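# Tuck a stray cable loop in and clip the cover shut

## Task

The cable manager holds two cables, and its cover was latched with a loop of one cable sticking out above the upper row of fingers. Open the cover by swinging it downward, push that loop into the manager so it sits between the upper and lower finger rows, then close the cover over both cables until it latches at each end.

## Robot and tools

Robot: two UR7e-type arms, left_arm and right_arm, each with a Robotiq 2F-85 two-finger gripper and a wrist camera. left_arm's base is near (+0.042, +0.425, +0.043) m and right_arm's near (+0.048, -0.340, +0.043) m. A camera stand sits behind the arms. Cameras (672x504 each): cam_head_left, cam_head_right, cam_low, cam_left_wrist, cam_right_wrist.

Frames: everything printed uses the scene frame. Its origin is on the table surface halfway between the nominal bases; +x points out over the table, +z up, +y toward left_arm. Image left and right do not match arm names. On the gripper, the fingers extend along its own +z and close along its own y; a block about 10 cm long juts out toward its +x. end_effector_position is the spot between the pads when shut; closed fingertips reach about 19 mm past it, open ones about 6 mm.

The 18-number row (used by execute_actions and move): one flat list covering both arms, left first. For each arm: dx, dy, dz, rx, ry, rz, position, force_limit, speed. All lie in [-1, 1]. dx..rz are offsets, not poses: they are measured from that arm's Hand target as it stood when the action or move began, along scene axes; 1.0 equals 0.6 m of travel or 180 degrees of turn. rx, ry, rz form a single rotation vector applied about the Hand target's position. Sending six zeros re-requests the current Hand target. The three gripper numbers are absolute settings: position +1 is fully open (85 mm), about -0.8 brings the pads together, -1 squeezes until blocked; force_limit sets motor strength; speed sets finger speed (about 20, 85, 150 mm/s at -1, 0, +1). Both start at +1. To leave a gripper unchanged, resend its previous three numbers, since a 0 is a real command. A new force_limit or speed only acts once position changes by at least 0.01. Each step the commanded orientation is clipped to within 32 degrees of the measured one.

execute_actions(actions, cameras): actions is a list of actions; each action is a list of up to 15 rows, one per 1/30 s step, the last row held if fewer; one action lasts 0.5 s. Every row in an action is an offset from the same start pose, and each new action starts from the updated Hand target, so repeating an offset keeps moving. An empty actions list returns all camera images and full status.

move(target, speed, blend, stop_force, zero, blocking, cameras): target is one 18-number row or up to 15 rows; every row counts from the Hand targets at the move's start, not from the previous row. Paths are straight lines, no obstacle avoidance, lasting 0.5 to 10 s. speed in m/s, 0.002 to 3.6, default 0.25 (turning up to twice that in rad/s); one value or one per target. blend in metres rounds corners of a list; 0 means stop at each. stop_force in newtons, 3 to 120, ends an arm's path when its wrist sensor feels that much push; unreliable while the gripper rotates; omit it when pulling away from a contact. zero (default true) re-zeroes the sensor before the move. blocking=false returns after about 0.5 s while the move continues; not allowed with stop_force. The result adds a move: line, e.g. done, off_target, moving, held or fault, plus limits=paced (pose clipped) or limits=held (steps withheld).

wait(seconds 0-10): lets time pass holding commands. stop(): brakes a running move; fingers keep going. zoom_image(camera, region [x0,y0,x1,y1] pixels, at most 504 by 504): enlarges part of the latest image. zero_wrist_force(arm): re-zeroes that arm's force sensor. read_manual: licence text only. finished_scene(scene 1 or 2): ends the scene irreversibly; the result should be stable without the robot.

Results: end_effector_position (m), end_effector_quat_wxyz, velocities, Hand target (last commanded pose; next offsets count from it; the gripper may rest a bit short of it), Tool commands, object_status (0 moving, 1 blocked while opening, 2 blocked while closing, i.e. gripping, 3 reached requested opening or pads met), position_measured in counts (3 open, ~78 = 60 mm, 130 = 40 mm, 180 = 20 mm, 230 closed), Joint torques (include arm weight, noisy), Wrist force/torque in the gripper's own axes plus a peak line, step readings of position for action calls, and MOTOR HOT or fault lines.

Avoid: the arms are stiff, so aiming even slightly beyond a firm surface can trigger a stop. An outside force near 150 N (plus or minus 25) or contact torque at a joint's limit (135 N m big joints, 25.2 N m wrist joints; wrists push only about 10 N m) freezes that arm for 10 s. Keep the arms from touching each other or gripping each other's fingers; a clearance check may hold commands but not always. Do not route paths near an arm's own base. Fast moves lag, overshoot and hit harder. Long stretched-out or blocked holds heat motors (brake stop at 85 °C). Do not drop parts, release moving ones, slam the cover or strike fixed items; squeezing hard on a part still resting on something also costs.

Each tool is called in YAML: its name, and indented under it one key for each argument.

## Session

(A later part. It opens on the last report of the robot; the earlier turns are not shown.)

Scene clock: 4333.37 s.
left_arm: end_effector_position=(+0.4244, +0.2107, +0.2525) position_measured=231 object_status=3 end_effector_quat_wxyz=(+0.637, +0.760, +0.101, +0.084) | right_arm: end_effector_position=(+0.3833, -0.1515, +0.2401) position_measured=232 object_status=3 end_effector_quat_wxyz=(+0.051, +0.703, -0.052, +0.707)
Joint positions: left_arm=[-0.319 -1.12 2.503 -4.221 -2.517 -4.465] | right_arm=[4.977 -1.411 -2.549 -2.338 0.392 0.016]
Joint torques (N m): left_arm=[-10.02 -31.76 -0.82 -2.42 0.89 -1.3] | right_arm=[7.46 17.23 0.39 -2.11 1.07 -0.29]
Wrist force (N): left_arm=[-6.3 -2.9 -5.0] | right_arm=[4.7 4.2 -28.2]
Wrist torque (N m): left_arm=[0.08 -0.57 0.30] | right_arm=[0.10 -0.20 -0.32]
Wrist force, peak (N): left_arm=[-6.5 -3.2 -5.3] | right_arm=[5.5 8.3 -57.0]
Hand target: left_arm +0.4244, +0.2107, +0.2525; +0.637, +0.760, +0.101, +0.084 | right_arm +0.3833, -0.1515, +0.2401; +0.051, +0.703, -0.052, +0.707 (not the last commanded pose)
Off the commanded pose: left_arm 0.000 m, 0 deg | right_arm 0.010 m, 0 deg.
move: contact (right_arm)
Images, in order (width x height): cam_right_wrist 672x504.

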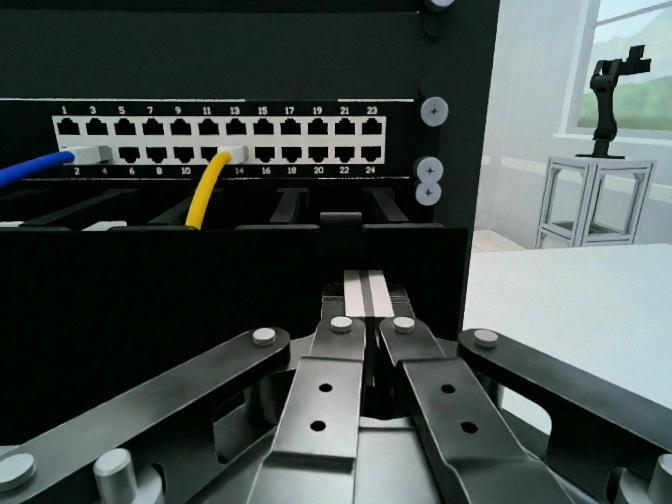

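move:
  target: [0.03,-0.0042,0,0,0,0,-1,-0.6,-1,0,0,0,0,0,0,-1,-0.6,-0.2]
  speed: 0.004
  stop_force: 30
  cameras: ["cam_left_wrist"]

zoom_image:
  camera: "cam_left_wrist"
  region: [40, 140, 460, 300]

Scene clock: 4346.70 s.
left_arm: end_effector_position=(+0.4253, +0.2105, +0.2525) position_measured=231 object_status=3 end_effector_quat_wxyz=(+0.637, +0.760, +0.101, +0.084) | right_arm: end_effector_position=(+0.3833, -0.1515, +0.2401) position_measured=232 object_status=3 end_effector_quat_wxyz=(+0.051, +0.703, -0.052, +0.707)
Joint positions: left_arm=[-0.318 -1.119 2.5 -4.219 -2.518 -4.465] | right_arm=[4.977 -1.411 -2.549 -2.338 0.392 0.016]
Joint torques (N m): left_arm=[-8.22 -31.33 -11.32 -1.17 9.16 -1.29] | right_arm=[5.3 18.15 -0.71 -3.93 1.16 -0.81]
Wrist force (N): left_arm=[-31.6 -8.2 -25.2] | right_arm=[3.9 2.9 -28.0]
Wrist torque (N m): left_arm=[0.02 -0.35 0.38] | right_arm=[0.04 -0.17 -0.32]
Wrist force, peak (N): left_arm=[-34.9 -9.1 -28.6] | right_arm=[3.8 3.2 -28.7]
Hand target: left_arm +0.4253, +0.2105, +0.2525; +0.637, +0.760, +0.101, +0.084 (not the last commanded pose) | right_arm +0.3833, -0.1515, +0.2401; +0.051, +0.703, -0.052, +0.707
Off the commanded pose: left_arm 0.017 m, 0 deg | right_arm 0.000 m, 0 deg.
move: contact (left_arm)
Images, in order (width x height): cam_left_wrist 672x504.

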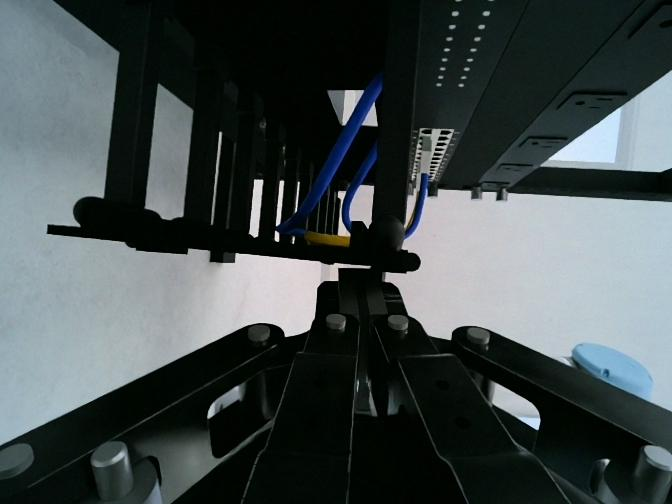

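Scaled by 1.200 from the camera's 672x504 image, which has a finer 960x720 frame.

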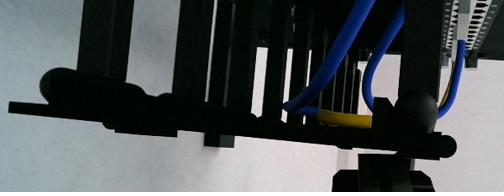

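move:
  target: [-0.06,0.008,0,0,0,0,-1,-0.6,-1,-0.03,0.004,0,0,0,0,-1,-0.6,-0.2]
  speed: 0.03
  cameras: ["cam_left_wrist", "cam_right_wrist"]

zoom_image:
  camera: "cam_left_wrist"
  region: [40, 140, 460, 300]

Scene clock: 4355.40 s.
left_arm: end_effector_position=(+0.3893, +0.2153, +0.2525) position_measured=231 object_status=3 end_effector_quat_wxyz=(+0.637, +0.760, +0.101, +0.084) | right_arm: end_effector_position=(+0.3653, -0.1491, +0.2401) position_measured=232 object_status=3 end_effector_quat_wxyz=(+0.051, +0.703, -0.052, +0.707)
Joint positions: left_arm=[-0.347 -1.142 2.599 -4.306 -2.489 -4.479] | right_arm=[5.061 -1.399 -2.558 -2.339 0.476 0.013]
Joint torques (N m): left_arm=[-12.4 -29.89 4.68 -3.37 1.21 -1.39] | right_arm=[13.56 17.21 3.16 -3.53 2.47 -1.35]
Wrist force (N): left_arm=[5.2 -3.2 -1.9] | right_arm=[-0.2 -1.1 -2.0]
Wrist torque (N m): left_arm=[-0.09 -0.81 0.33] | right_arm=[-0.08 0.00 -0.15]
Wrist force, peak (N): left_arm=[-31.9 -8.4 -25.3] | right_arm=[3.6 3.3 -28.8]
Hand target: left_arm +0.3893, +0.2153, +0.2525; +0.637, +0.760, +0.101, +0.084 | right_arm +0.3653, -0.1491, +0.2401; +0.051, +0.703, -0.052, +0.707
Off the commanded pose: left_arm 0.000 m, 0 deg | right_arm 0.000 m, 0 deg.
move: done
Images, in order (width x height): cam_left_wrist 672x504, cam_right_wrist 672x504.

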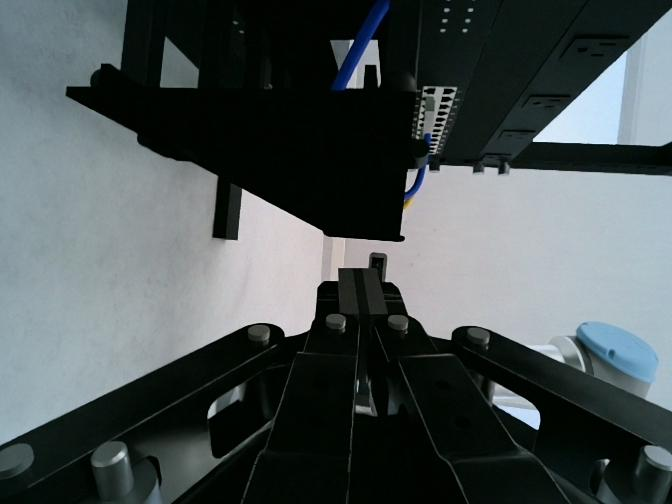

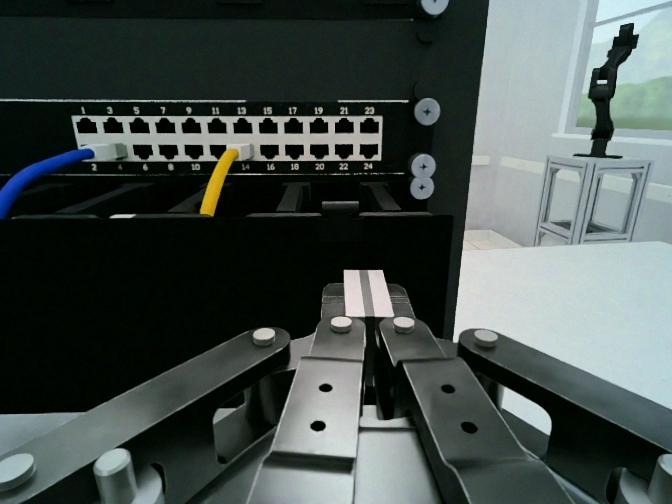

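Scaled by 1.200 from the camera's 672x504 image, which has a finer 960x720 frame.

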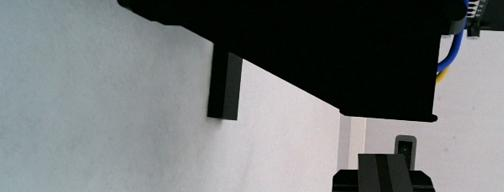

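move:
  target: [-0.12,0.05,0.12,0,0,0,-1,-0.6,-1,-0.06,0.06,0.1,0,0,0,-1,-0.6,-0.2]
  speed: 0.12
  cameras: ["cam_head_right", "cam_right_wrist"]

zoom_image:
  camera: "cam_head_right"
  region: [140, 110, 420, 260]

Scene clock: 4362.70 s.
left_arm: end_effector_position=(+0.3173, +0.2453, +0.3245) position_measured=231 object_status=3 end_effector_quat_wxyz=(+0.637, +0.760, +0.101, +0.084) | right_arm: end_effector_position=(+0.3293, -0.1131, +0.3001) position_measured=232 object_status=3 end_effector_quat_wxyz=(+0.051, +0.703, -0.052, +0.707)
Joint positions: left_arm=[-0.336 -1.62 2.755 -3.98 -2.501 -4.474] | right_arm=[5.156 -1.349 -2.392 -2.553 0.571 0.011]
Joint torques (N m): left_arm=[8.09 -15.79 -3.55 -0.7 1.03 1.58] | right_arm=[13.36 16.69 29.64 -3.78 2.69 1.31]
Wrist force (N): left_arm=[5.0 -3.1 -1.8] | right_arm=[0.0 -0.5 -1.7]
Wrist torque (N m): left_arm=[-0.08 -0.80 0.24] | right_arm=[0.01 -0.03 -0.14]
Wrist force, peak (N): left_arm=[6.0 -3.5 -1.0] | right_arm=[0.7 -1.1 -2.4]
Hand target: left_arm +0.3173, +0.2453, +0.3245; +0.637, +0.760, +0.101, +0.084 | right_arm +0.3293, -0.1131, +0.3001; +0.051, +0.703, -0.052, +0.707
Off the commanded pose: left_arm 0.000 m, 0 deg | right_arm 0.000 m, 0 deg.
move: done
Images, in order (width x height): cam_head_right 672x504, cam_right_wrist 672x504.

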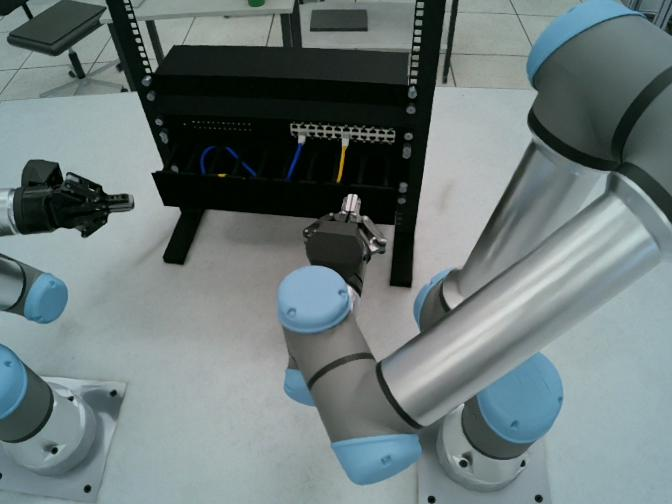

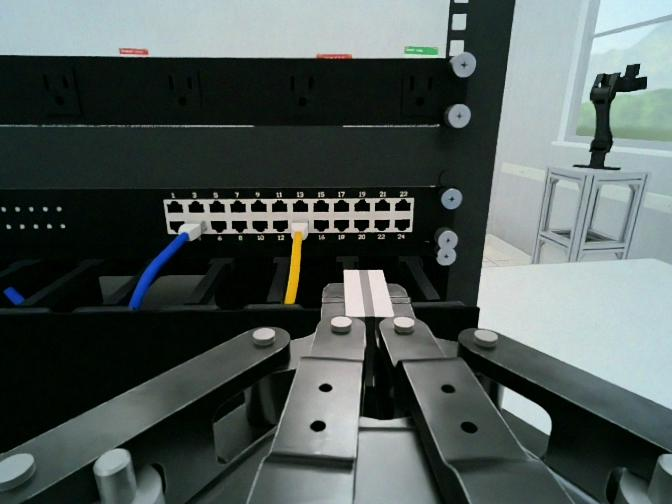

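Scaled by 1.800 from the camera's 672x504 image, which has a finer 960x720 frame.

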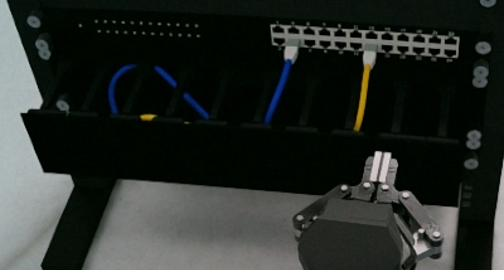

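move:
  target: [-0.05,0.06,0.05,0,0,0,-1,-0.6,-1,0.033,0.288,0.1,0.022,0.193,0,-1,-0.6,-0.2]
  speed: 0.2
  cameras: ["cam_right_wrist"]

zoom_image:
  camera: "cam_right_wrist"
  region: [100, 120, 500, 400]

Scene clock: 4379.80 s.
left_arm: end_effector_position=(+0.2873, +0.2813, +0.3545) position_measured=231 object_status=3 end_effector_quat_wxyz=(+0.637, +0.760, +0.101, +0.084) | right_arm: end_effector_position=(+0.3491, +0.0597, +0.3601) position_measured=232 object_status=3 end_effector_quat_wxyz=(+0.040, +0.884, -0.058, +0.463)
Joint positions: left_arm=[-0.175 -1.882 2.764 -3.643 -2.652 -4.374] | right_arm=[4.828 -1.439 -1.926 -1.691 0.648 -1.169]
Joint torques (N m): left_arm=[7.53 -10.4 -23.86 -0.66 -2.34 1.48] | right_arm=[-12.96 9.8 36.66 4.83 0.88 -1.55]
Wrist force (N): left_arm=[5.1 -3.0 -1.7] | right_arm=[0.1 -0.6 -2.4]
Wrist torque (N m): left_arm=[-0.06 -0.80 0.24] | right_arm=[0.00 0.08 -0.10]
Wrist force, peak (N): left_arm=[5.3 -3.3 -2.0] | right_arm=[0.6 -1.4 -2.5]
Hand target: left_arm +0.2873, +0.2813, +0.3545; +0.637, +0.760, +0.101, +0.084 | right_arm +0.3491, +0.0597, +0.3601; +0.040, +0.884, -0.058, +0.463
Off the commanded pose: left_arm 0.000 m, 0 deg | right_arm 0.000 m, 0 deg.
move: done
Images, in order (width x height): cam_right_wrist 672x504.

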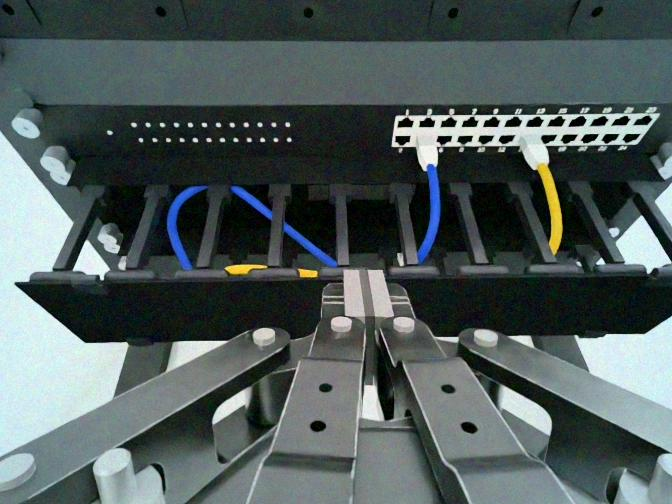

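Scaled by 1.260 from the camera's 672x504 image, which has a finer 960x720 frame.

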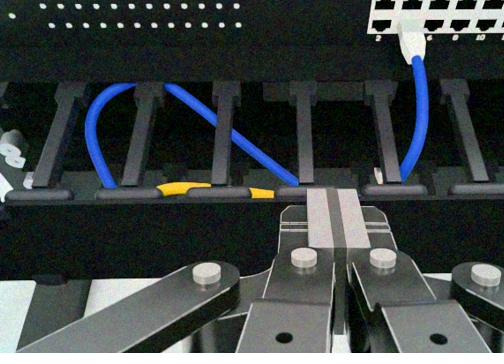

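zoom_image:
  camera: "cam_right_wrist"
  region: [150, 220, 350, 320]

Scaled by 2.520 from the camera's 672x504 image, which has a finer 960x720 frame.

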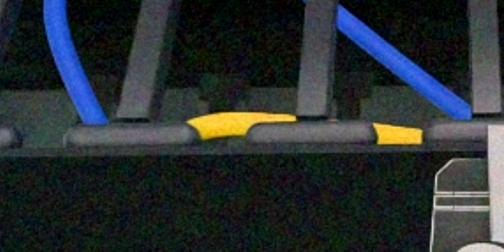

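zoom_image:
  camera: "cam_right_wrist"
  region: [10, 220, 160, 310]

zoom_image:
  camera: "cam_right_wrist"
  region: [510, 210, 672, 310]

Scaled by 3.360 from the camera's 672x504 image, which has a finer 960x720 frame.

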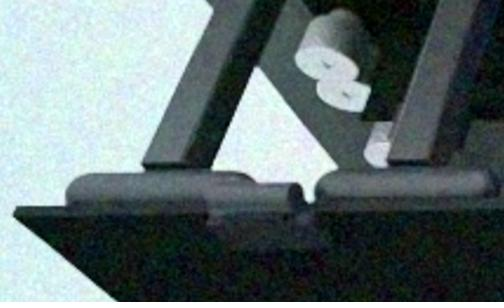

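Scaled by 3.111 from the camera's 672x504 image, which has a finer 960x720 frame.

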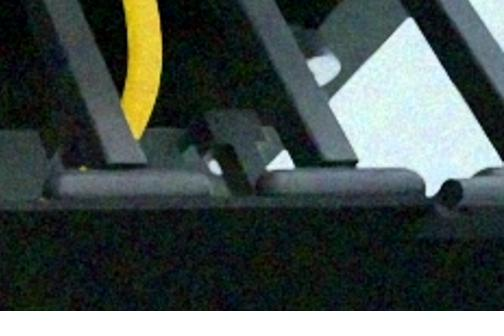

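move:
  target:
    - [0.188,0.08,0.11,0,0,0,-1,-0.6,-1,0,0,0,0,0,0,-1,-0.6,-0.2]
    - [0.188,0.08,0.11,0,0,0,-1,-0.6,-1,0.02,0.17,-0.02,0,0,0,-1,-0.6,-0.2]
  speed: 0.2
  cameras: ["cam_right_wrist"]

zoom_image:
  camera: "cam_right_wrist"
  region: [120, 200, 420, 320]

Scene clock: 4468.00 s.
left_arm: end_effector_position=(+0.4001, +0.3293, +0.4205) position_measured=231 object_status=3 end_effector_quat_wxyz=(+0.637, +0.760, +0.101, +0.084) | right_arm: end_effector_position=(+0.3611, +0.1616, +0.3481) position_measured=232 object_status=3 end_effector_quat_wxyz=(+0.040, +0.884, -0.058, +0.463)
Joint positions: left_arm=[0.072 -1.761 2.398 -3.079 -2.867 -4.033] | right_arm=[4.786 -1.696 -1.714 -1.592 0.635 -1.236]
Joint torques (N m): left_arm=[7.68 -19.43 -29.18 -0.86 -2.8 1.62] | right_arm=[-12.16 21.32 35.75 5.02 -4.26 -1.18]
Wrist force (N): left_arm=[5.3 -3.1 -1.6] | right_arm=[-0.3 -0.5 -2.4]
Wrist torque (N m): left_arm=[-0.07 -0.83 0.24] | right_arm=[0.01 0.14 -0.09]
Wrist force, peak (N): left_arm=[6.7 -2.6 -2.0] | right_arm=[-0.2 -2.1 -2.3]
Hand target: left_arm +0.4001, +0.3293, +0.4205; +0.637, +0.760, +0.101, +0.084 | right_arm +0.3611, +0.1617, +0.3481; +0.040, +0.884, -0.058, +0.463
Off the commanded pose: left_arm 0.000 m, 0 deg | right_arm 0.000 m, 0 deg.
move: done
Images, in order (width x height): cam_right_wrist 672x504.

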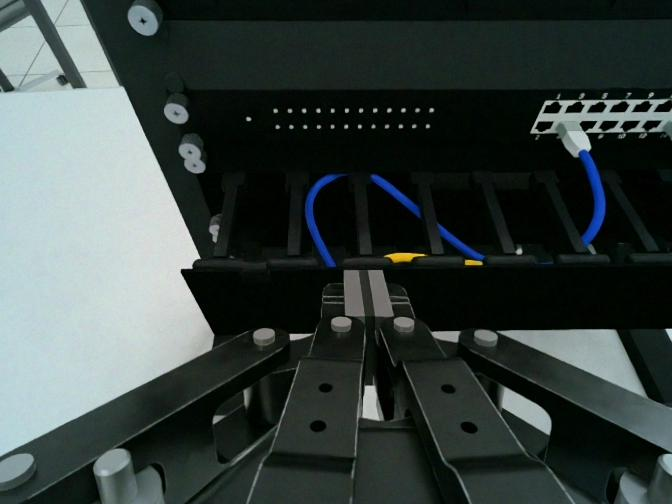

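Scaled by 1.680 from the camera's 672x504 image, which has a finer 960x720 frame.

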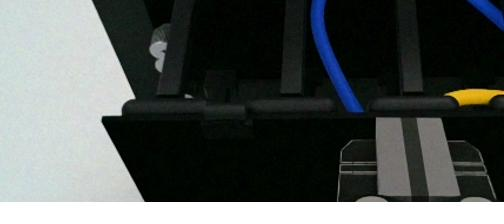

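zoom_image:
  camera: "cam_right_wrist"
  region: [180, 235, 300, 295]

Scaled by 4.200 from the camera's 672x504 image, which has a finer 960x720 frame.

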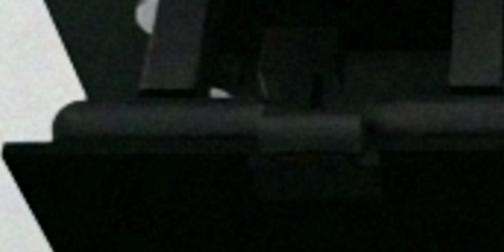

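move:
  target: [0,0,0,0,0,0,-1,-0.6,-1,-0.0607,-0.567,0,0,0,0,-1,-0.6,-0.2]
  speed: 0.3
  cameras: ["cam_right_wrist"]

zoom_image:
  camera: "cam_right_wrist"
  region: [180, 225, 300, 285]

Scene clock: 4482.63 s.
left_arm: end_effector_position=(+0.4001, +0.3293, +0.4205) position_measured=231 object_status=3 end_effector_quat_wxyz=(+0.637, +0.760, +0.101, +0.084) | right_arm: end_effector_position=(+0.3247, -0.1785, +0.3481) position_measured=232 object_status=3 end_effector_quat_wxyz=(+0.040, +0.884, -0.058, +0.463)
Joint positions: left_arm=[0.072 -1.761 2.398 -3.079 -2.867 -4.033] | right_arm=[5.105 -0.743 -2.244 -2.354 0.779 -0.794]
Joint torques (N m): left_arm=[8 -19.1 -29.31 -0.92 -2.8 1.52] | right_arm=[13.59 0.71 35.07 -1.12 1.34 1.46]
Wrist force (N): left_arm=[5.1 -3.1 -1.5] | right_arm=[0.0 -0.5 -2.4]
Wrist torque (N m): left_arm=[-0.08 -0.79 0.25] | right_arm=[0.01 0.09 -0.27]
Wrist force, peak (N): left_arm=[5.1 -3.5 -2.1] | right_arm=[-0.1 -2.4 -2.3]
Hand target: left_arm +0.4001, +0.3293, +0.4205; +0.637, +0.760, +0.101, +0.084 | right_arm +0.3247, -0.1785, +0.3481; +0.040, +0.884, -0.058, +0.463
Off the commanded pose: left_arm 0.000 m, 0 deg | right_arm 0.000 m, 0 deg.
move: done
Images, in order (width x height): cam_right_wrist 672x504.

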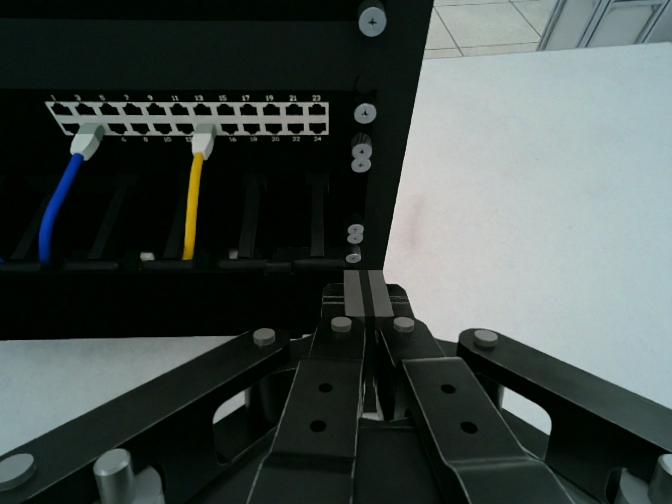

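Scaled by 4.200 from the camera's 672x504 image, which has a finer 960x720 frame.

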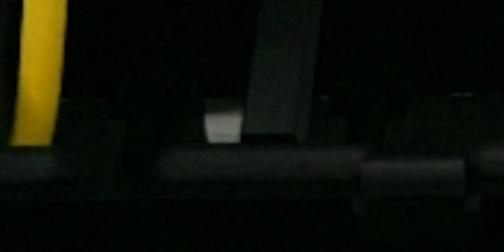

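execute_actions:
  actions: []
  cameras: ["cam_head_left"]

Scene clock: 4495.37 s.
left_arm: end_effector_position=(+0.4001, +0.3293, +0.4205) position_measured=231 object_status=3 end_effector_quat_wxyz=(+0.637, +0.760, +0.101, +0.084) | right_arm: end_effector_position=(+0.3247, -0.1785, +0.3481) position_measured=232 object_status=3 end_effector_quat_wxyz=(+0.040, +0.884, -0.058, +0.463)
Joint positions: left_arm=[0.072 -1.761 2.398 -3.079 -2.867 -4.033] | right_arm=[5.105 -0.743 -2.244 -2.354 0.779 -0.794]
Joint velocities: within noise
Joint torques (N m): left_arm=[7.63 -18.75 -28.99 -0.75 -2.87 1.5] | right_arm=[13.1 1.09 35.56 -1.31 0.9 1.5]
Wrist force (N): left_arm=[5.1 -3.2 -1.7] | right_arm=[-0.1 -0.3 -2.5]
Wrist torque (N m): left_arm=[-0.09 -0.79 0.24] | right_arm=[0.05 0.11 -0.26]
Wrist force, peak (N): left_arm=[5.4 -3.3 -1.6] | right_arm=[-0.4 -0.8 -2.6]
Hand target: left_arm +0.4001, +0.3293, +0.4205; +0.637, +0.760, +0.101, +0.084 | right_arm +0.3247, -0.1785, +0.3481; +0.040, +0.884, -0.058, +0.463
Tool commands: left_gripper/position=-1.0 left_gripper/force_limit=-0.6 left_gripper/speed=-1.0 right_gripper/position=-1.0 right_gripper/force_limit=-0.6 right_gripper/speed=-0.2
Off the commanded pose: left_arm 0.000 m, 0 deg | right_arm 0.000 m, 0 deg.
Images, in order (width x height): cam_head_left 672x504.

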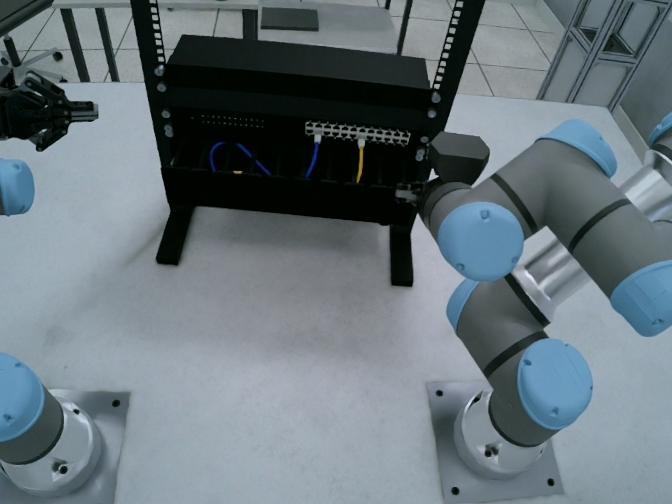

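zoom_image:
  camera: "cam_head_left"
  region: [150, 90, 450, 260]

Scaled by 1.680 from the camera's 672x504 image, which has a finer 960x720 frame.

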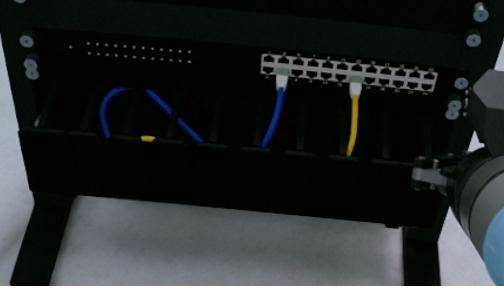

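zoom_image:
  camera: "cam_head_left"
  region: [160, 120, 300, 225]

execute_actions:
  actions: []
  cameras: ["cam_low", "cam_head_right"]

Scaled by 3.600 from the camera's 672x504 image, which has a finer 960x720 frame.

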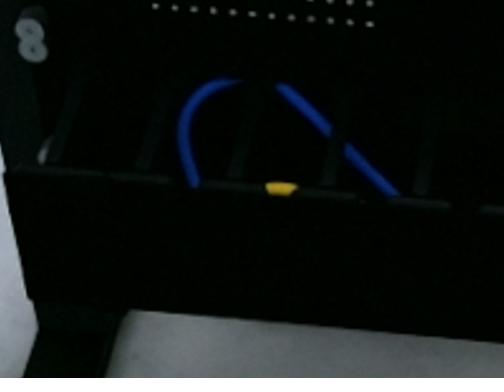

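Scene clock: 4509.73 s.
left_arm: end_effector_position=(+0.4001, +0.3293, +0.4205) position_measured=231 object_status=3 end_effector_quat_wxyz=(+0.637, +0.760, +0.101, +0.084) | right_arm: end_effector_position=(+0.3247, -0.1785, +0.3481) position_measured=232 object_status=3 end_effector_quat_wxyz=(+0.040, +0.884, -0.058, +0.463)
Joint positions: left_arm=[0.072 -1.761 2.398 -3.079 -2.867 -4.033] | right_arm=[5.105 -0.743 -2.244 -2.354 0.779 -0.794]
Joint velocities: within noise
Joint torques (N m): left_arm=[8.19 -18.56 -29.27 -0.87 -2.96 1.33] | right_arm=[13.96 -0.37 35 -1.25 0.99 1.12]
Wrist force (N): left_arm=[5.1 -3.4 -1.6] | right_arm=[0.1 -0.6 -2.4]
Wrist torque (N m): left_arm=[-0.12 -0.78 0.25] | right_arm=[-0.01 0.08 -0.27]
Wrist force, peak (N): left_arm=[5.2 -3.4 -1.8] | right_arm=[-0.3 -0.5 -2.6]
Hand target: left_arm +0.4001, +0.3293, +0.4205; +0.637, +0.760, +0.101, +0.084 | right_arm +0.3247, -0.1785, +0.3481; +0.040, +0.884, -0.058, +0.463
Tool commands: left_gripper/position=-1.0 left_gripper/force_limit=-0.6 left_gripper/speed=-1.0 right_gripper/position=-1.0 right_gripper/force_limit=-0.6 right_gripper/speed=-0.2
Off the commanded pose: left_arm 0.000 m, 0 deg | right_arm 0.000 m, 0 deg.
Images, in order (width x height): cam_head_right 672x504, cam_low 672x504.

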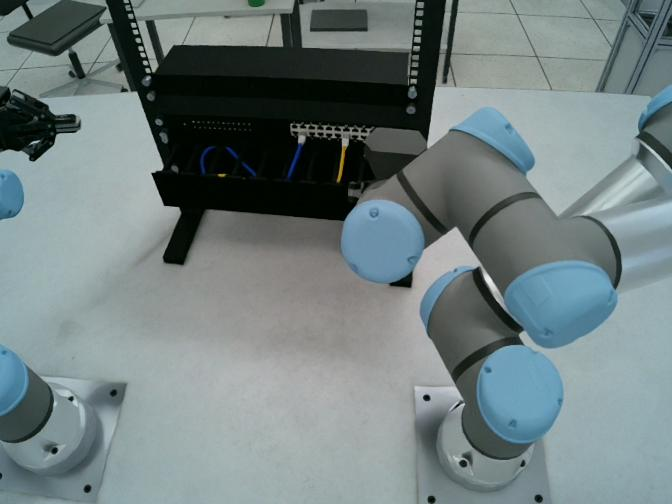

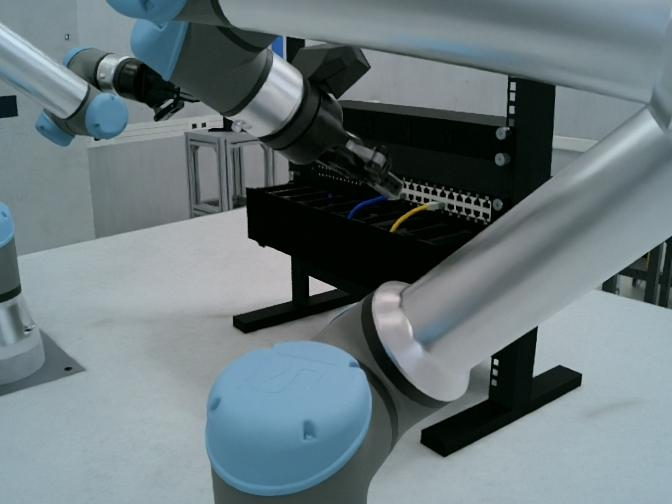

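move:
  target:
    - [-0.0668,-0.0488,-0.001,0,0,0,-1,-0.6,-1,0,0,0,0,0,0,-1,-0.6,-0.2]
    - [-0.0668,-0.0988,-0.28,0,0,0,-1,-0.6,-1,0,0,0,0,0,0,-1,-0.6,-0.2]
    - [-0.0252,-0.1572,-0.28,0,0,0,-1,-0.6,-1,0,0,0,0,0,0,-1,-0.6,-0.2]
    - [0.0082,-0.1933,-0.28,0,0,0,-1,-0.6,-1,0,0,0,0,0,0,-1,-0.6,-0.2]
  blend: [0.015,0.02,0.01,0]
  speed: [0.15,0.15,0.06,0.03]
  cameras: ["cam_left_wrist"]

Scene clock: 4543.97 s.
left_arm: end_effector_position=(+0.4049, +0.2134, +0.2525) position_measured=231 object_status=3 end_effector_quat_wxyz=(+0.637, +0.760, +0.101, +0.084) | right_arm: end_effector_position=(+0.3247, -0.1785, +0.3481) position_measured=232 object_status=3 end_effector_quat_wxyz=(+0.040, +0.884, -0.058, +0.463)
Joint positions: left_arm=[-0.333 -1.133 2.556 -4.267 -2.503 -4.472] | right_arm=[5.105 -0.743 -2.244 -2.354 0.779 -0.794]
Joint torques (N m): left_arm=[-11 -16.09 -13.37 -0.7 0.94 -1.46] | right_arm=[12.67 -0.3 35.86 -1.3 1.26 1.31]
Wrist force (N): left_arm=[5.2 -3.0 -1.9] | right_arm=[-0.1 -0.5 -2.4]
Wrist torque (N m): left_arm=[-0.06 -0.83 0.32] | right_arm=[0.01 0.11 -0.26]
Wrist force, peak (N): left_arm=[6.7 -3.0 -2.0] | right_arm=[-0.1 -0.5 -2.7]
Hand target: left_arm +0.4050, +0.2133, +0.2525; +0.637, +0.760, +0.101, +0.084 | right_arm +0.3247, -0.1785, +0.3481; +0.040, +0.884, -0.058, +0.463
Off the commanded pose: left_arm 0.000 m, 0 deg | right_arm 0.000 m, 0 deg.
move: done
Images, in order (width x height): cam_left_wrist 672x504.

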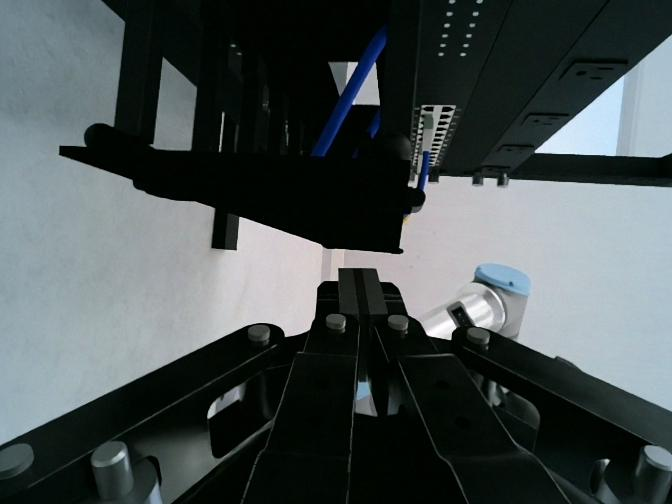

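zoom_image:
  camera: "cam_left_wrist"
  region: [40, 80, 460, 300]

Scaled by 1.200 from the camera's 672x504 image, which has a finer 960x720 frame.

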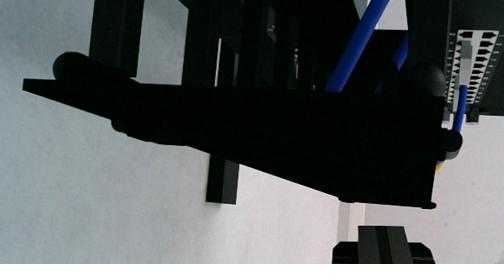

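move:
  target: [0.0495,-0.0068,0,0,0,0,-1,-0.6,-1,0,0,0,0,0,0,-1,-0.6,-0.2]
  speed: 0.005
  stop_force: 48
  cameras: ["cam_left_wrist"]

zoom_image:
  camera: "cam_left_wrist"
  region: [260, 80, 460, 300]

Scene clock: 4596.83 s.
left_arm: end_effector_position=(+0.4254, +0.2104, +0.2525) position_measured=231 object_status=3 end_effector_quat_wxyz=(+0.637, +0.760, +0.101, +0.084) | right_arm: end_effector_position=(+0.3247, -0.1785, +0.3481) position_measured=232 object_status=3 end_effector_quat_wxyz=(+0.040, +0.884, -0.058, +0.463)
Joint positions: left_arm=[-0.318 -1.119 2.499 -4.218 -2.518 -4.465] | right_arm=[5.105 -0.743 -2.244 -2.354 0.779 -0.794]
Joint torques (N m): left_arm=[-6.27 -30.83 -12.18 -1.22 10.26 -1.15] | right_arm=[12.48 0.63 35.19 -1.07 1 1.41]
Wrist force (N): left_arm=[-37.2 -8.9 -22.5] | right_arm=[-0.1 -0.7 -2.3]
Wrist torque (N m): left_arm=[-0.16 -0.33 0.41] | right_arm=[-0.03 0.11 -0.27]
Wrist force, peak (N): left_arm=[-42.5 -10.3 -28.2] | right_arm=[-0.2 -0.6 -2.7]
Hand target: left_arm +0.4255, +0.2104, +0.2525; +0.637, +0.760, +0.101, +0.084 (not the last commanded pose) | right_arm +0.3247, -0.1785, +0.3481; +0.040, +0.884, -0.058, +0.463
Off the commanded pose: left_arm 0.009 m, 0 deg | right_arm 0.000 m, 0 deg.
move: contact (left_arm)
Images, in order (width x height): cam_left_wrist 672x504.

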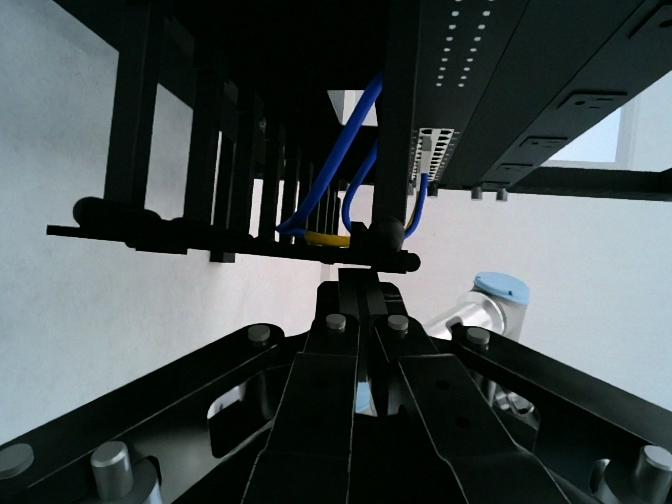

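Scaled by 2.291 from the camera's 672x504 image, which has a finer 960x720 frame.

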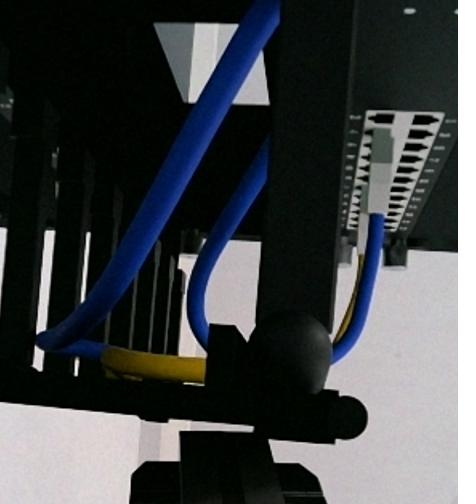

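move:
  target: [0.022,-0.003,0,0,0,0,-1,-0.6,-1,0,0,0,0,0,0,-1,-0.6,-0.2]
  speed: 0.004
  stop_force: 66
  zero: false
  cameras: ["cam_left_wrist"]

zoom_image:
  camera: "cam_left_wrist"
  region: [260, 80, 460, 300]

Scene clock: 4666.07 s.
left_arm: end_effector_position=(+0.4268, +0.2056, +0.2558) position_measured=231 object_status=3 end_effector_quat_wxyz=(+0.644, +0.758, +0.085, +0.066) | right_arm: end_effector_position=(+0.3247, -0.1785, +0.3481) position_measured=232 object_status=3 end_effector_quat_wxyz=(+0.040, +0.884, -0.058, +0.463)
Joint positions: left_arm=[-0.308 -1.109 2.463 -4.188 -2.577 -4.46] | right_arm=[5.105 -0.743 -2.244 -2.354 0.779 -0.794]
Joint torques (N m): left_arm=[14.69 -23.53 -40.22 -0.79 10.17 1.5] | right_arm=[13.58 1.21 36.2 -1.03 0.92 0.91]
Wrist force (N): left_arm=[-52.6 -27.3 -26.0] | right_arm=[0.1 -0.5 -2.1]
Wrist torque (N m): left_arm=[0.09 -0.23 0.19] | right_arm=[0.00 0.08 -0.26]
Wrist force, peak (N): left_arm=[-50.8 -25.5 -33.0] | right_arm=[-0.3 -0.7 -2.6]
Hand target: left_arm +0.4387, +0.2086, +0.2525; +0.637, +0.760, +0.101, +0.084 | right_arm +0.3247, -0.1785, +0.3481; +0.040, +0.884, -0.058, +0.463
Off the commanded pose: left_arm 0.013 m, 3 deg | right_arm 0.000 m, 0 deg.
move: off_target (left_arm)
Images, in order (width x height): cam_left_wrist 672x504.

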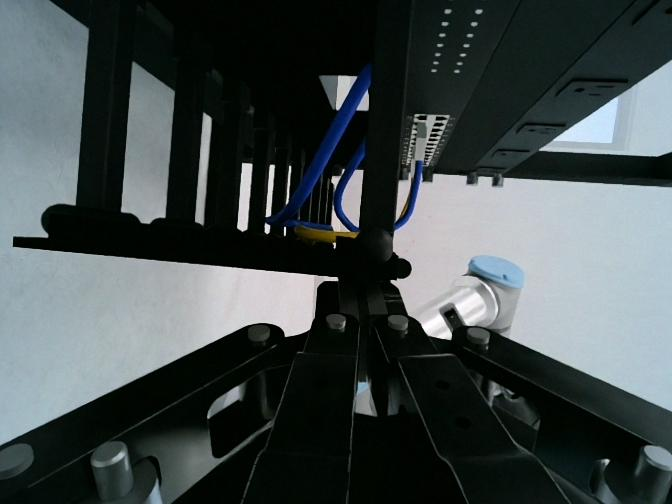

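Scaled by 2.291 from the camera's 672x504 image, which has a finer 960x720 frame.

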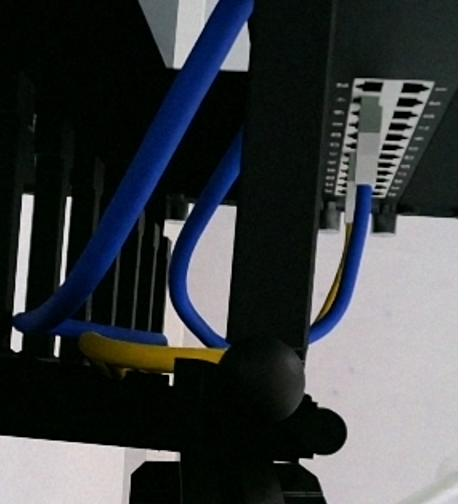

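zoom_image:
  camera: "cam_left_wrist"
  region: [330, 215, 430, 315]

Scaled by 5.040 from the camera's 672x504 image, which has a finer 960x720 frame.

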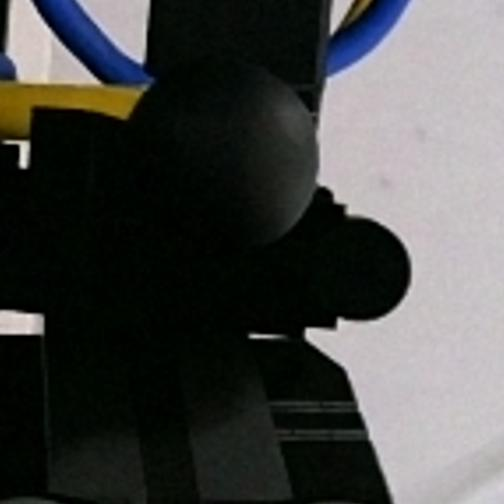

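move:
  target: [-0.0565,0.008,0,0,0,0,-1,-0.6,-1,0,0,0,0,0,0,-1,-0.6,-0.2]
  speed: 0.03
  cameras: ["cam_left_wrist"]

zoom_image:
  camera: "cam_left_wrist"
  region: [340, 110, 460, 230]

Scene clock: 4750.40 s.
left_arm: end_effector_position=(+0.4048, +0.2134, +0.2525) position_measured=231 object_status=3 end_effector_quat_wxyz=(+0.637, +0.760, +0.101, +0.084) | right_arm: end_effector_position=(+0.3247, -0.1785, +0.3481) position_measured=232 object_status=3 end_effector_quat_wxyz=(+0.040, +0.884, -0.058, +0.463)
Joint positions: left_arm=[-0.333 -1.133 2.556 -4.266 -2.504 -4.472] | right_arm=[5.105 -0.743 -2.244 -2.354 0.779 -0.794]
Joint torques (N m): left_arm=[-11.42 -30.64 4.32 -3.16 1.04 -1.44] | right_arm=[12.26 -1.63 34.67 -1.25 1.22 0.97]
Wrist force (N): left_arm=[1.0 -3.1 -2.1] | right_arm=[0.0 -0.5 -2.1]
Wrist torque (N m): left_arm=[-0.08 -0.17 0.32] | right_arm=[0.02 0.10 -0.27]
Wrist force, peak (N): left_arm=[-53.1 -28.0 -26.3] | right_arm=[-0.1 -0.8 -2.5]
Hand target: left_arm +0.4048, +0.2134, +0.2525; +0.637, +0.760, +0.101, +0.084 | right_arm +0.3247, -0.1785, +0.3481; +0.040, +0.884, -0.058, +0.463
Off the commanded pose: left_arm 0.000 m, 0 deg | right_arm 0.000 m, 0 deg.
move: done
Images, in order (width x height): cam_left_wrist 672x504.

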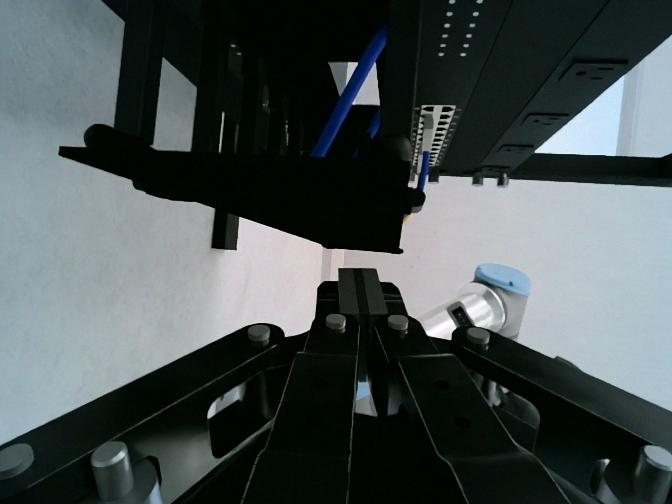

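Scaled by 4.200 from the camera's 672x504 image, which has a finer 960x720 frame.

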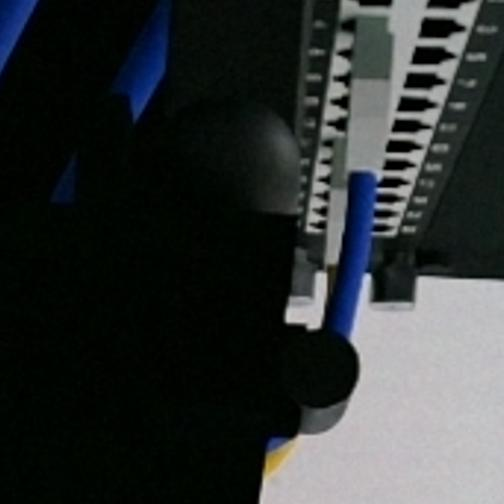

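move:
  target: [-0.03417,0.005,0,0,0,0,-1,-0.6,-1,0,0,0,0,0,0,-1,-0.6,-0.2]
  speed: 0.05
  cameras: ["cam_left_wrist"]

zoom_image:
  camera: "cam_left_wrist"
  region: [340, 30, 460, 150]

Scene clock: 4814.37 s.
left_arm: end_effector_position=(+0.3843, +0.2164, +0.2525) position_measured=231 object_status=3 end_effector_quat_wxyz=(+0.637, +0.760, +0.101, +0.084) | right_arm: end_effector_position=(+0.3247, -0.1785, +0.3481) position_measured=232 object_status=3 end_effector_quat_wxyz=(+0.040, +0.884, -0.058, +0.463)
Joint positions: left_arm=[-0.35 -1.145 2.612 -4.318 -2.487 -4.481] | right_arm=[5.105 -0.743 -2.244 -2.354 0.779 -0.794]
Joint torques (N m): left_arm=[-10.89 -29.32 4.54 -3.2 1.08 -1.53] | right_arm=[12.38 1.01 36.67 -1.21 1.07 1.13]
Wrist force (N): left_arm=[1.0 -2.9 -1.7] | right_arm=[-0.1 -0.6 -2.2]
Wrist torque (N m): left_arm=[-0.03 -0.15 0.33] | right_arm=[-0.01 0.10 -0.26]
Wrist force, peak (N): left_arm=[1.2 -3.2 -1.8] | right_arm=[-0.3 -0.3 -2.7]
Hand target: left_arm +0.3843, +0.2164, +0.2525; +0.637, +0.760, +0.101, +0.084 | right_arm +0.3247, -0.1785, +0.3481; +0.040, +0.884, -0.058, +0.463
Off the commanded pose: left_arm 0.000 m, 0 deg | right_arm 0.000 m, 0 deg.
move: done
Images, in order (width x height): cam_left_wrist 672x504.

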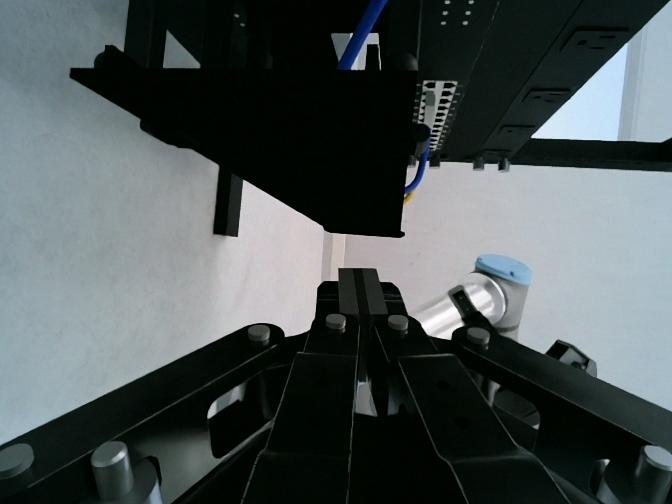

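Scaled by 4.200 from the camera's 672x504 image, which has a finer 960x720 frame.

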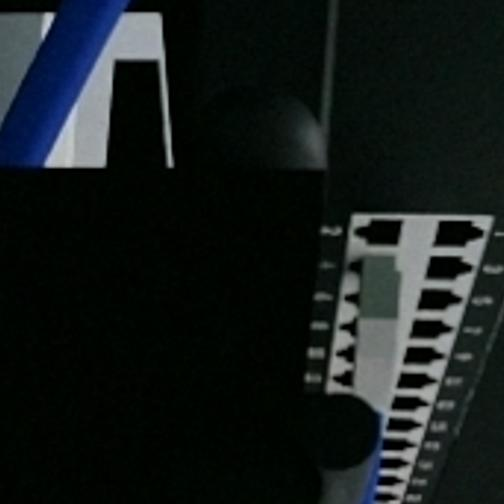

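move:
  target:
    - [0,0,0,0,0,0,-1,-0.6,-1,0.0172,0.0475,-0.0968,-0.022,-0.193,0,-1,-0.6,-0.2]
    - [0,0,0,0,0,0,-1,-0.6,-1,0.0672,0.0492,-0.1702,-0.022,-0.193,0,-1,-0.6,-0.2]
  speed: [0.15,0.06]
  blend: [0.01,0]
  cameras: ["cam_right_wrist"]

Scene clock: 4897.30 s.
left_arm: end_effector_position=(+0.3843, +0.2164, +0.2525) position_measured=231 object_status=3 end_effector_quat_wxyz=(+0.637, +0.760, +0.101, +0.084) | right_arm: end_effector_position=(+0.3649, -0.1490, +0.2460) position_measured=232 object_status=3 end_effector_quat_wxyz=(+0.051, +0.703, -0.052, +0.707)
Joint positions: left_arm=[-0.35 -1.145 2.612 -4.318 -2.487 -4.481] | right_arm=[5.063 -1.381 -2.549 -2.365 0.478 0.013]
Joint torques (N m): left_arm=[-12.15 -20.6 4.54 -3.04 1.1 -1.47] | right_arm=[-11.97 -2.91 4.06 1.5 -2.4 1.13]
Wrist force (N): left_arm=[1.0 -2.9 -1.7] | right_arm=[0.2 -0.8 -2.0]
Wrist torque (N m): left_arm=[-0.04 -0.16 0.33] | right_arm=[-0.03 -0.07 -0.32]
Wrist force, peak (N): left_arm=[1.0 -3.2 -2.0] | right_arm=[-0.3 -0.6 -2.7]
Hand target: left_arm +0.3843, +0.2164, +0.2525; +0.637, +0.760, +0.101, +0.084 | right_arm +0.3650, -0.1490, +0.2459; +0.051, +0.703, -0.052, +0.707
Off the commanded pose: left_arm 0.000 m, 0 deg | right_arm 0.000 m, 0 deg.
move: done
Images, in order (width x height): cam_right_wrist 672x504.

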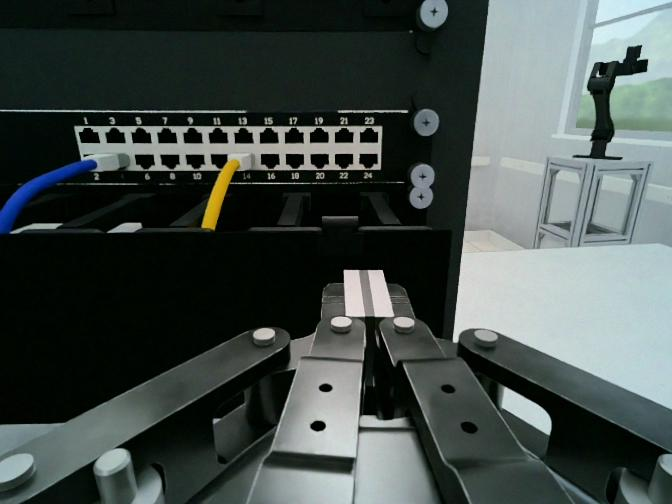

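zoom_image:
  camera: "cam_right_wrist"
  region: [270, 180, 430, 290]

Scaled by 3.150 from the camera's 672x504 image, which has a finer 960x720 frame.

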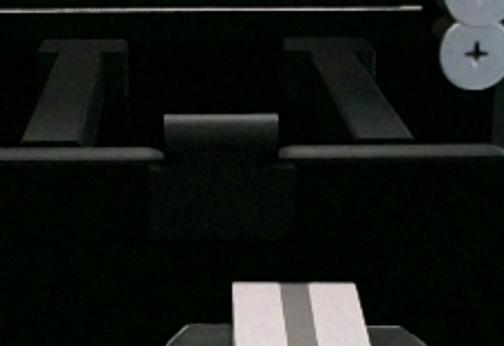

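move:
  target: [0,0,0,0,0,0,-1,-0.6,-1,0.0495,-0.0069,0,0,0,0,-1,-0.6,-0.2]
  speed: 0.006
  stop_force: 50
  cameras: ["cam_right_wrist"]

zoom_image:
  camera: "cam_right_wrist"
  region: [270, 160, 430, 270]

Scene clock: 4926.87 s.
left_arm: end_effector_position=(+0.3843, +0.2164, +0.2525) position_measured=231 object_status=3 end_effector_quat_wxyz=(+0.637, +0.760, +0.101, +0.084) | right_arm: end_effector_position=(+0.3830, -0.1514, +0.2459) position_measured=232 object_status=3 end_effector_quat_wxyz=(+0.051, +0.703, -0.052, +0.707)
Joint positions: left_arm=[-0.35 -1.145 2.612 -4.318 -2.487 -4.481] | right_arm=[4.978 -1.393 -2.541 -2.364 0.393 0.015]
Joint torques (N m): left_arm=[-11.08 -17.03 3.81 -3.14 0.92 -1.31] | right_arm=[2.17 20.33 0.61 -5.58 1.57 -0.85]
Wrist force (N): left_arm=[1.2 -2.8 -1.8] | right_arm=[-18.0 2.7 -43.4]
Wrist torque (N m): left_arm=[-0.02 -0.19 0.33] | right_arm=[0.06 0.69 -0.34]
Wrist force, peak (N): left_arm=[1.1 -3.2 -2.1] | right_arm=[-21.6 5.3 -65.7]
Hand target: left_arm +0.3843, +0.2164, +0.2525; +0.637, +0.760, +0.101, +0.084 | right_arm +0.3830, -0.1514, +0.2459; +0.051, +0.703, -0.052, +0.707 (not the last commanded pose)
Off the commanded pose: left_arm 0.000 m, 0 deg | right_arm 0.012 m, 0 deg.
move: contact (right_arm)
Images, in order (width x height): cam_right_wrist 672x504.

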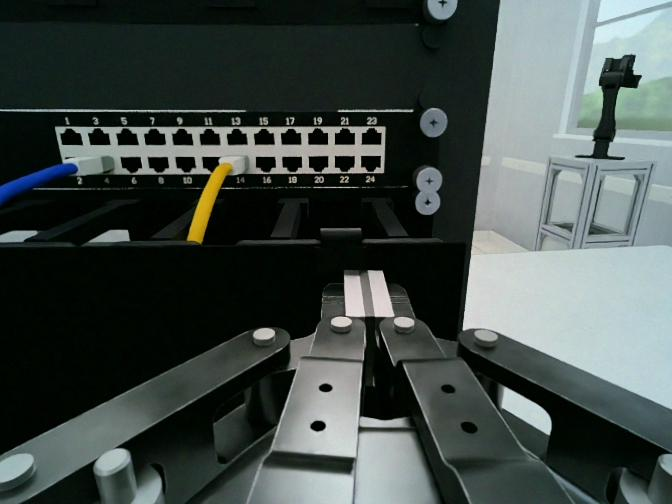

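Scaled by 3.150 from the camera's 672x504 image, which has a finer 960x720 frame.

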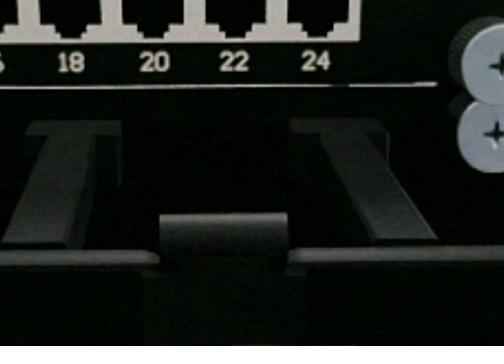

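move:
  target:
    - [-0.0405,0.0893,0,0,0,0,-1,-0.6,-1,-0.0633,0.009,0,0,0,0,-1,-0.6,-0.2]
    - [-0.0405,0.1893,0.2792,0,0,0,-1,-0.6,-1,-0.0633,0.009,0.09,0,0,0,-1,-0.6,-0.2]
    - [-0.0405,0.2727,0.3292,0,0,0,-1,-0.6,-1,-0.0517,0.0857,0.09,0,0,0,-1,-0.6,-0.2]
  blend: [0.01,0.03,0]
  speed: [0.08,0.2,0.2]
  cameras: []

Scene clock: 4946.67 s.
left_arm: end_effector_position=(+0.3600, +0.3798, +0.4500) position_measured=231 object_status=3 end_effector_quat_wxyz=(+0.637, +0.760, +0.102, +0.084) | right_arm: end_effector_position=(+0.3520, -0.1000, +0.2999) position_measured=232 object_status=3 end_effector_quat_wxyz=(+0.051, +0.703, -0.052, +0.707)
Joint positions: left_arm=[0.261 -2.02 2.295 -1.984 -2.965 -3.283] | right_arm=[5.048 -1.401 -2.354 -2.541 0.463 0.013]
Joint torques (N m): left_arm=[8.13 -12.5 -33.08 -1.41 -0.65 1.39] | right_arm=[-13.74 1.61 28.83 1.17 -2.19 1.3]
Wrist force (N): left_arm=[0.9 -2.6 -2.1] | right_arm=[-0.4 -1.4 -2.4]
Wrist torque (N m): left_arm=[0.01 -0.13 0.24] | right_arm=[-0.12 0.03 -0.32]
Wrist force, peak (N): left_arm=[1.0 -4.3 -2.0] | right_arm=[-17.8 2.4 -44.0]
Hand target: left_arm +0.3600, +0.3800, +0.4500; +0.637, +0.760, +0.101, +0.084 | right_arm +0.3520, -0.1000, +0.2999; +0.051, +0.703, -0.052, +0.707
Off the commanded pose: left_arm 0.000 m, 0 deg | right_arm 0.000 m, 0 deg.
move: done; blend cut to 0.0292 m at target 2
No camera images: "cameras" was empty.


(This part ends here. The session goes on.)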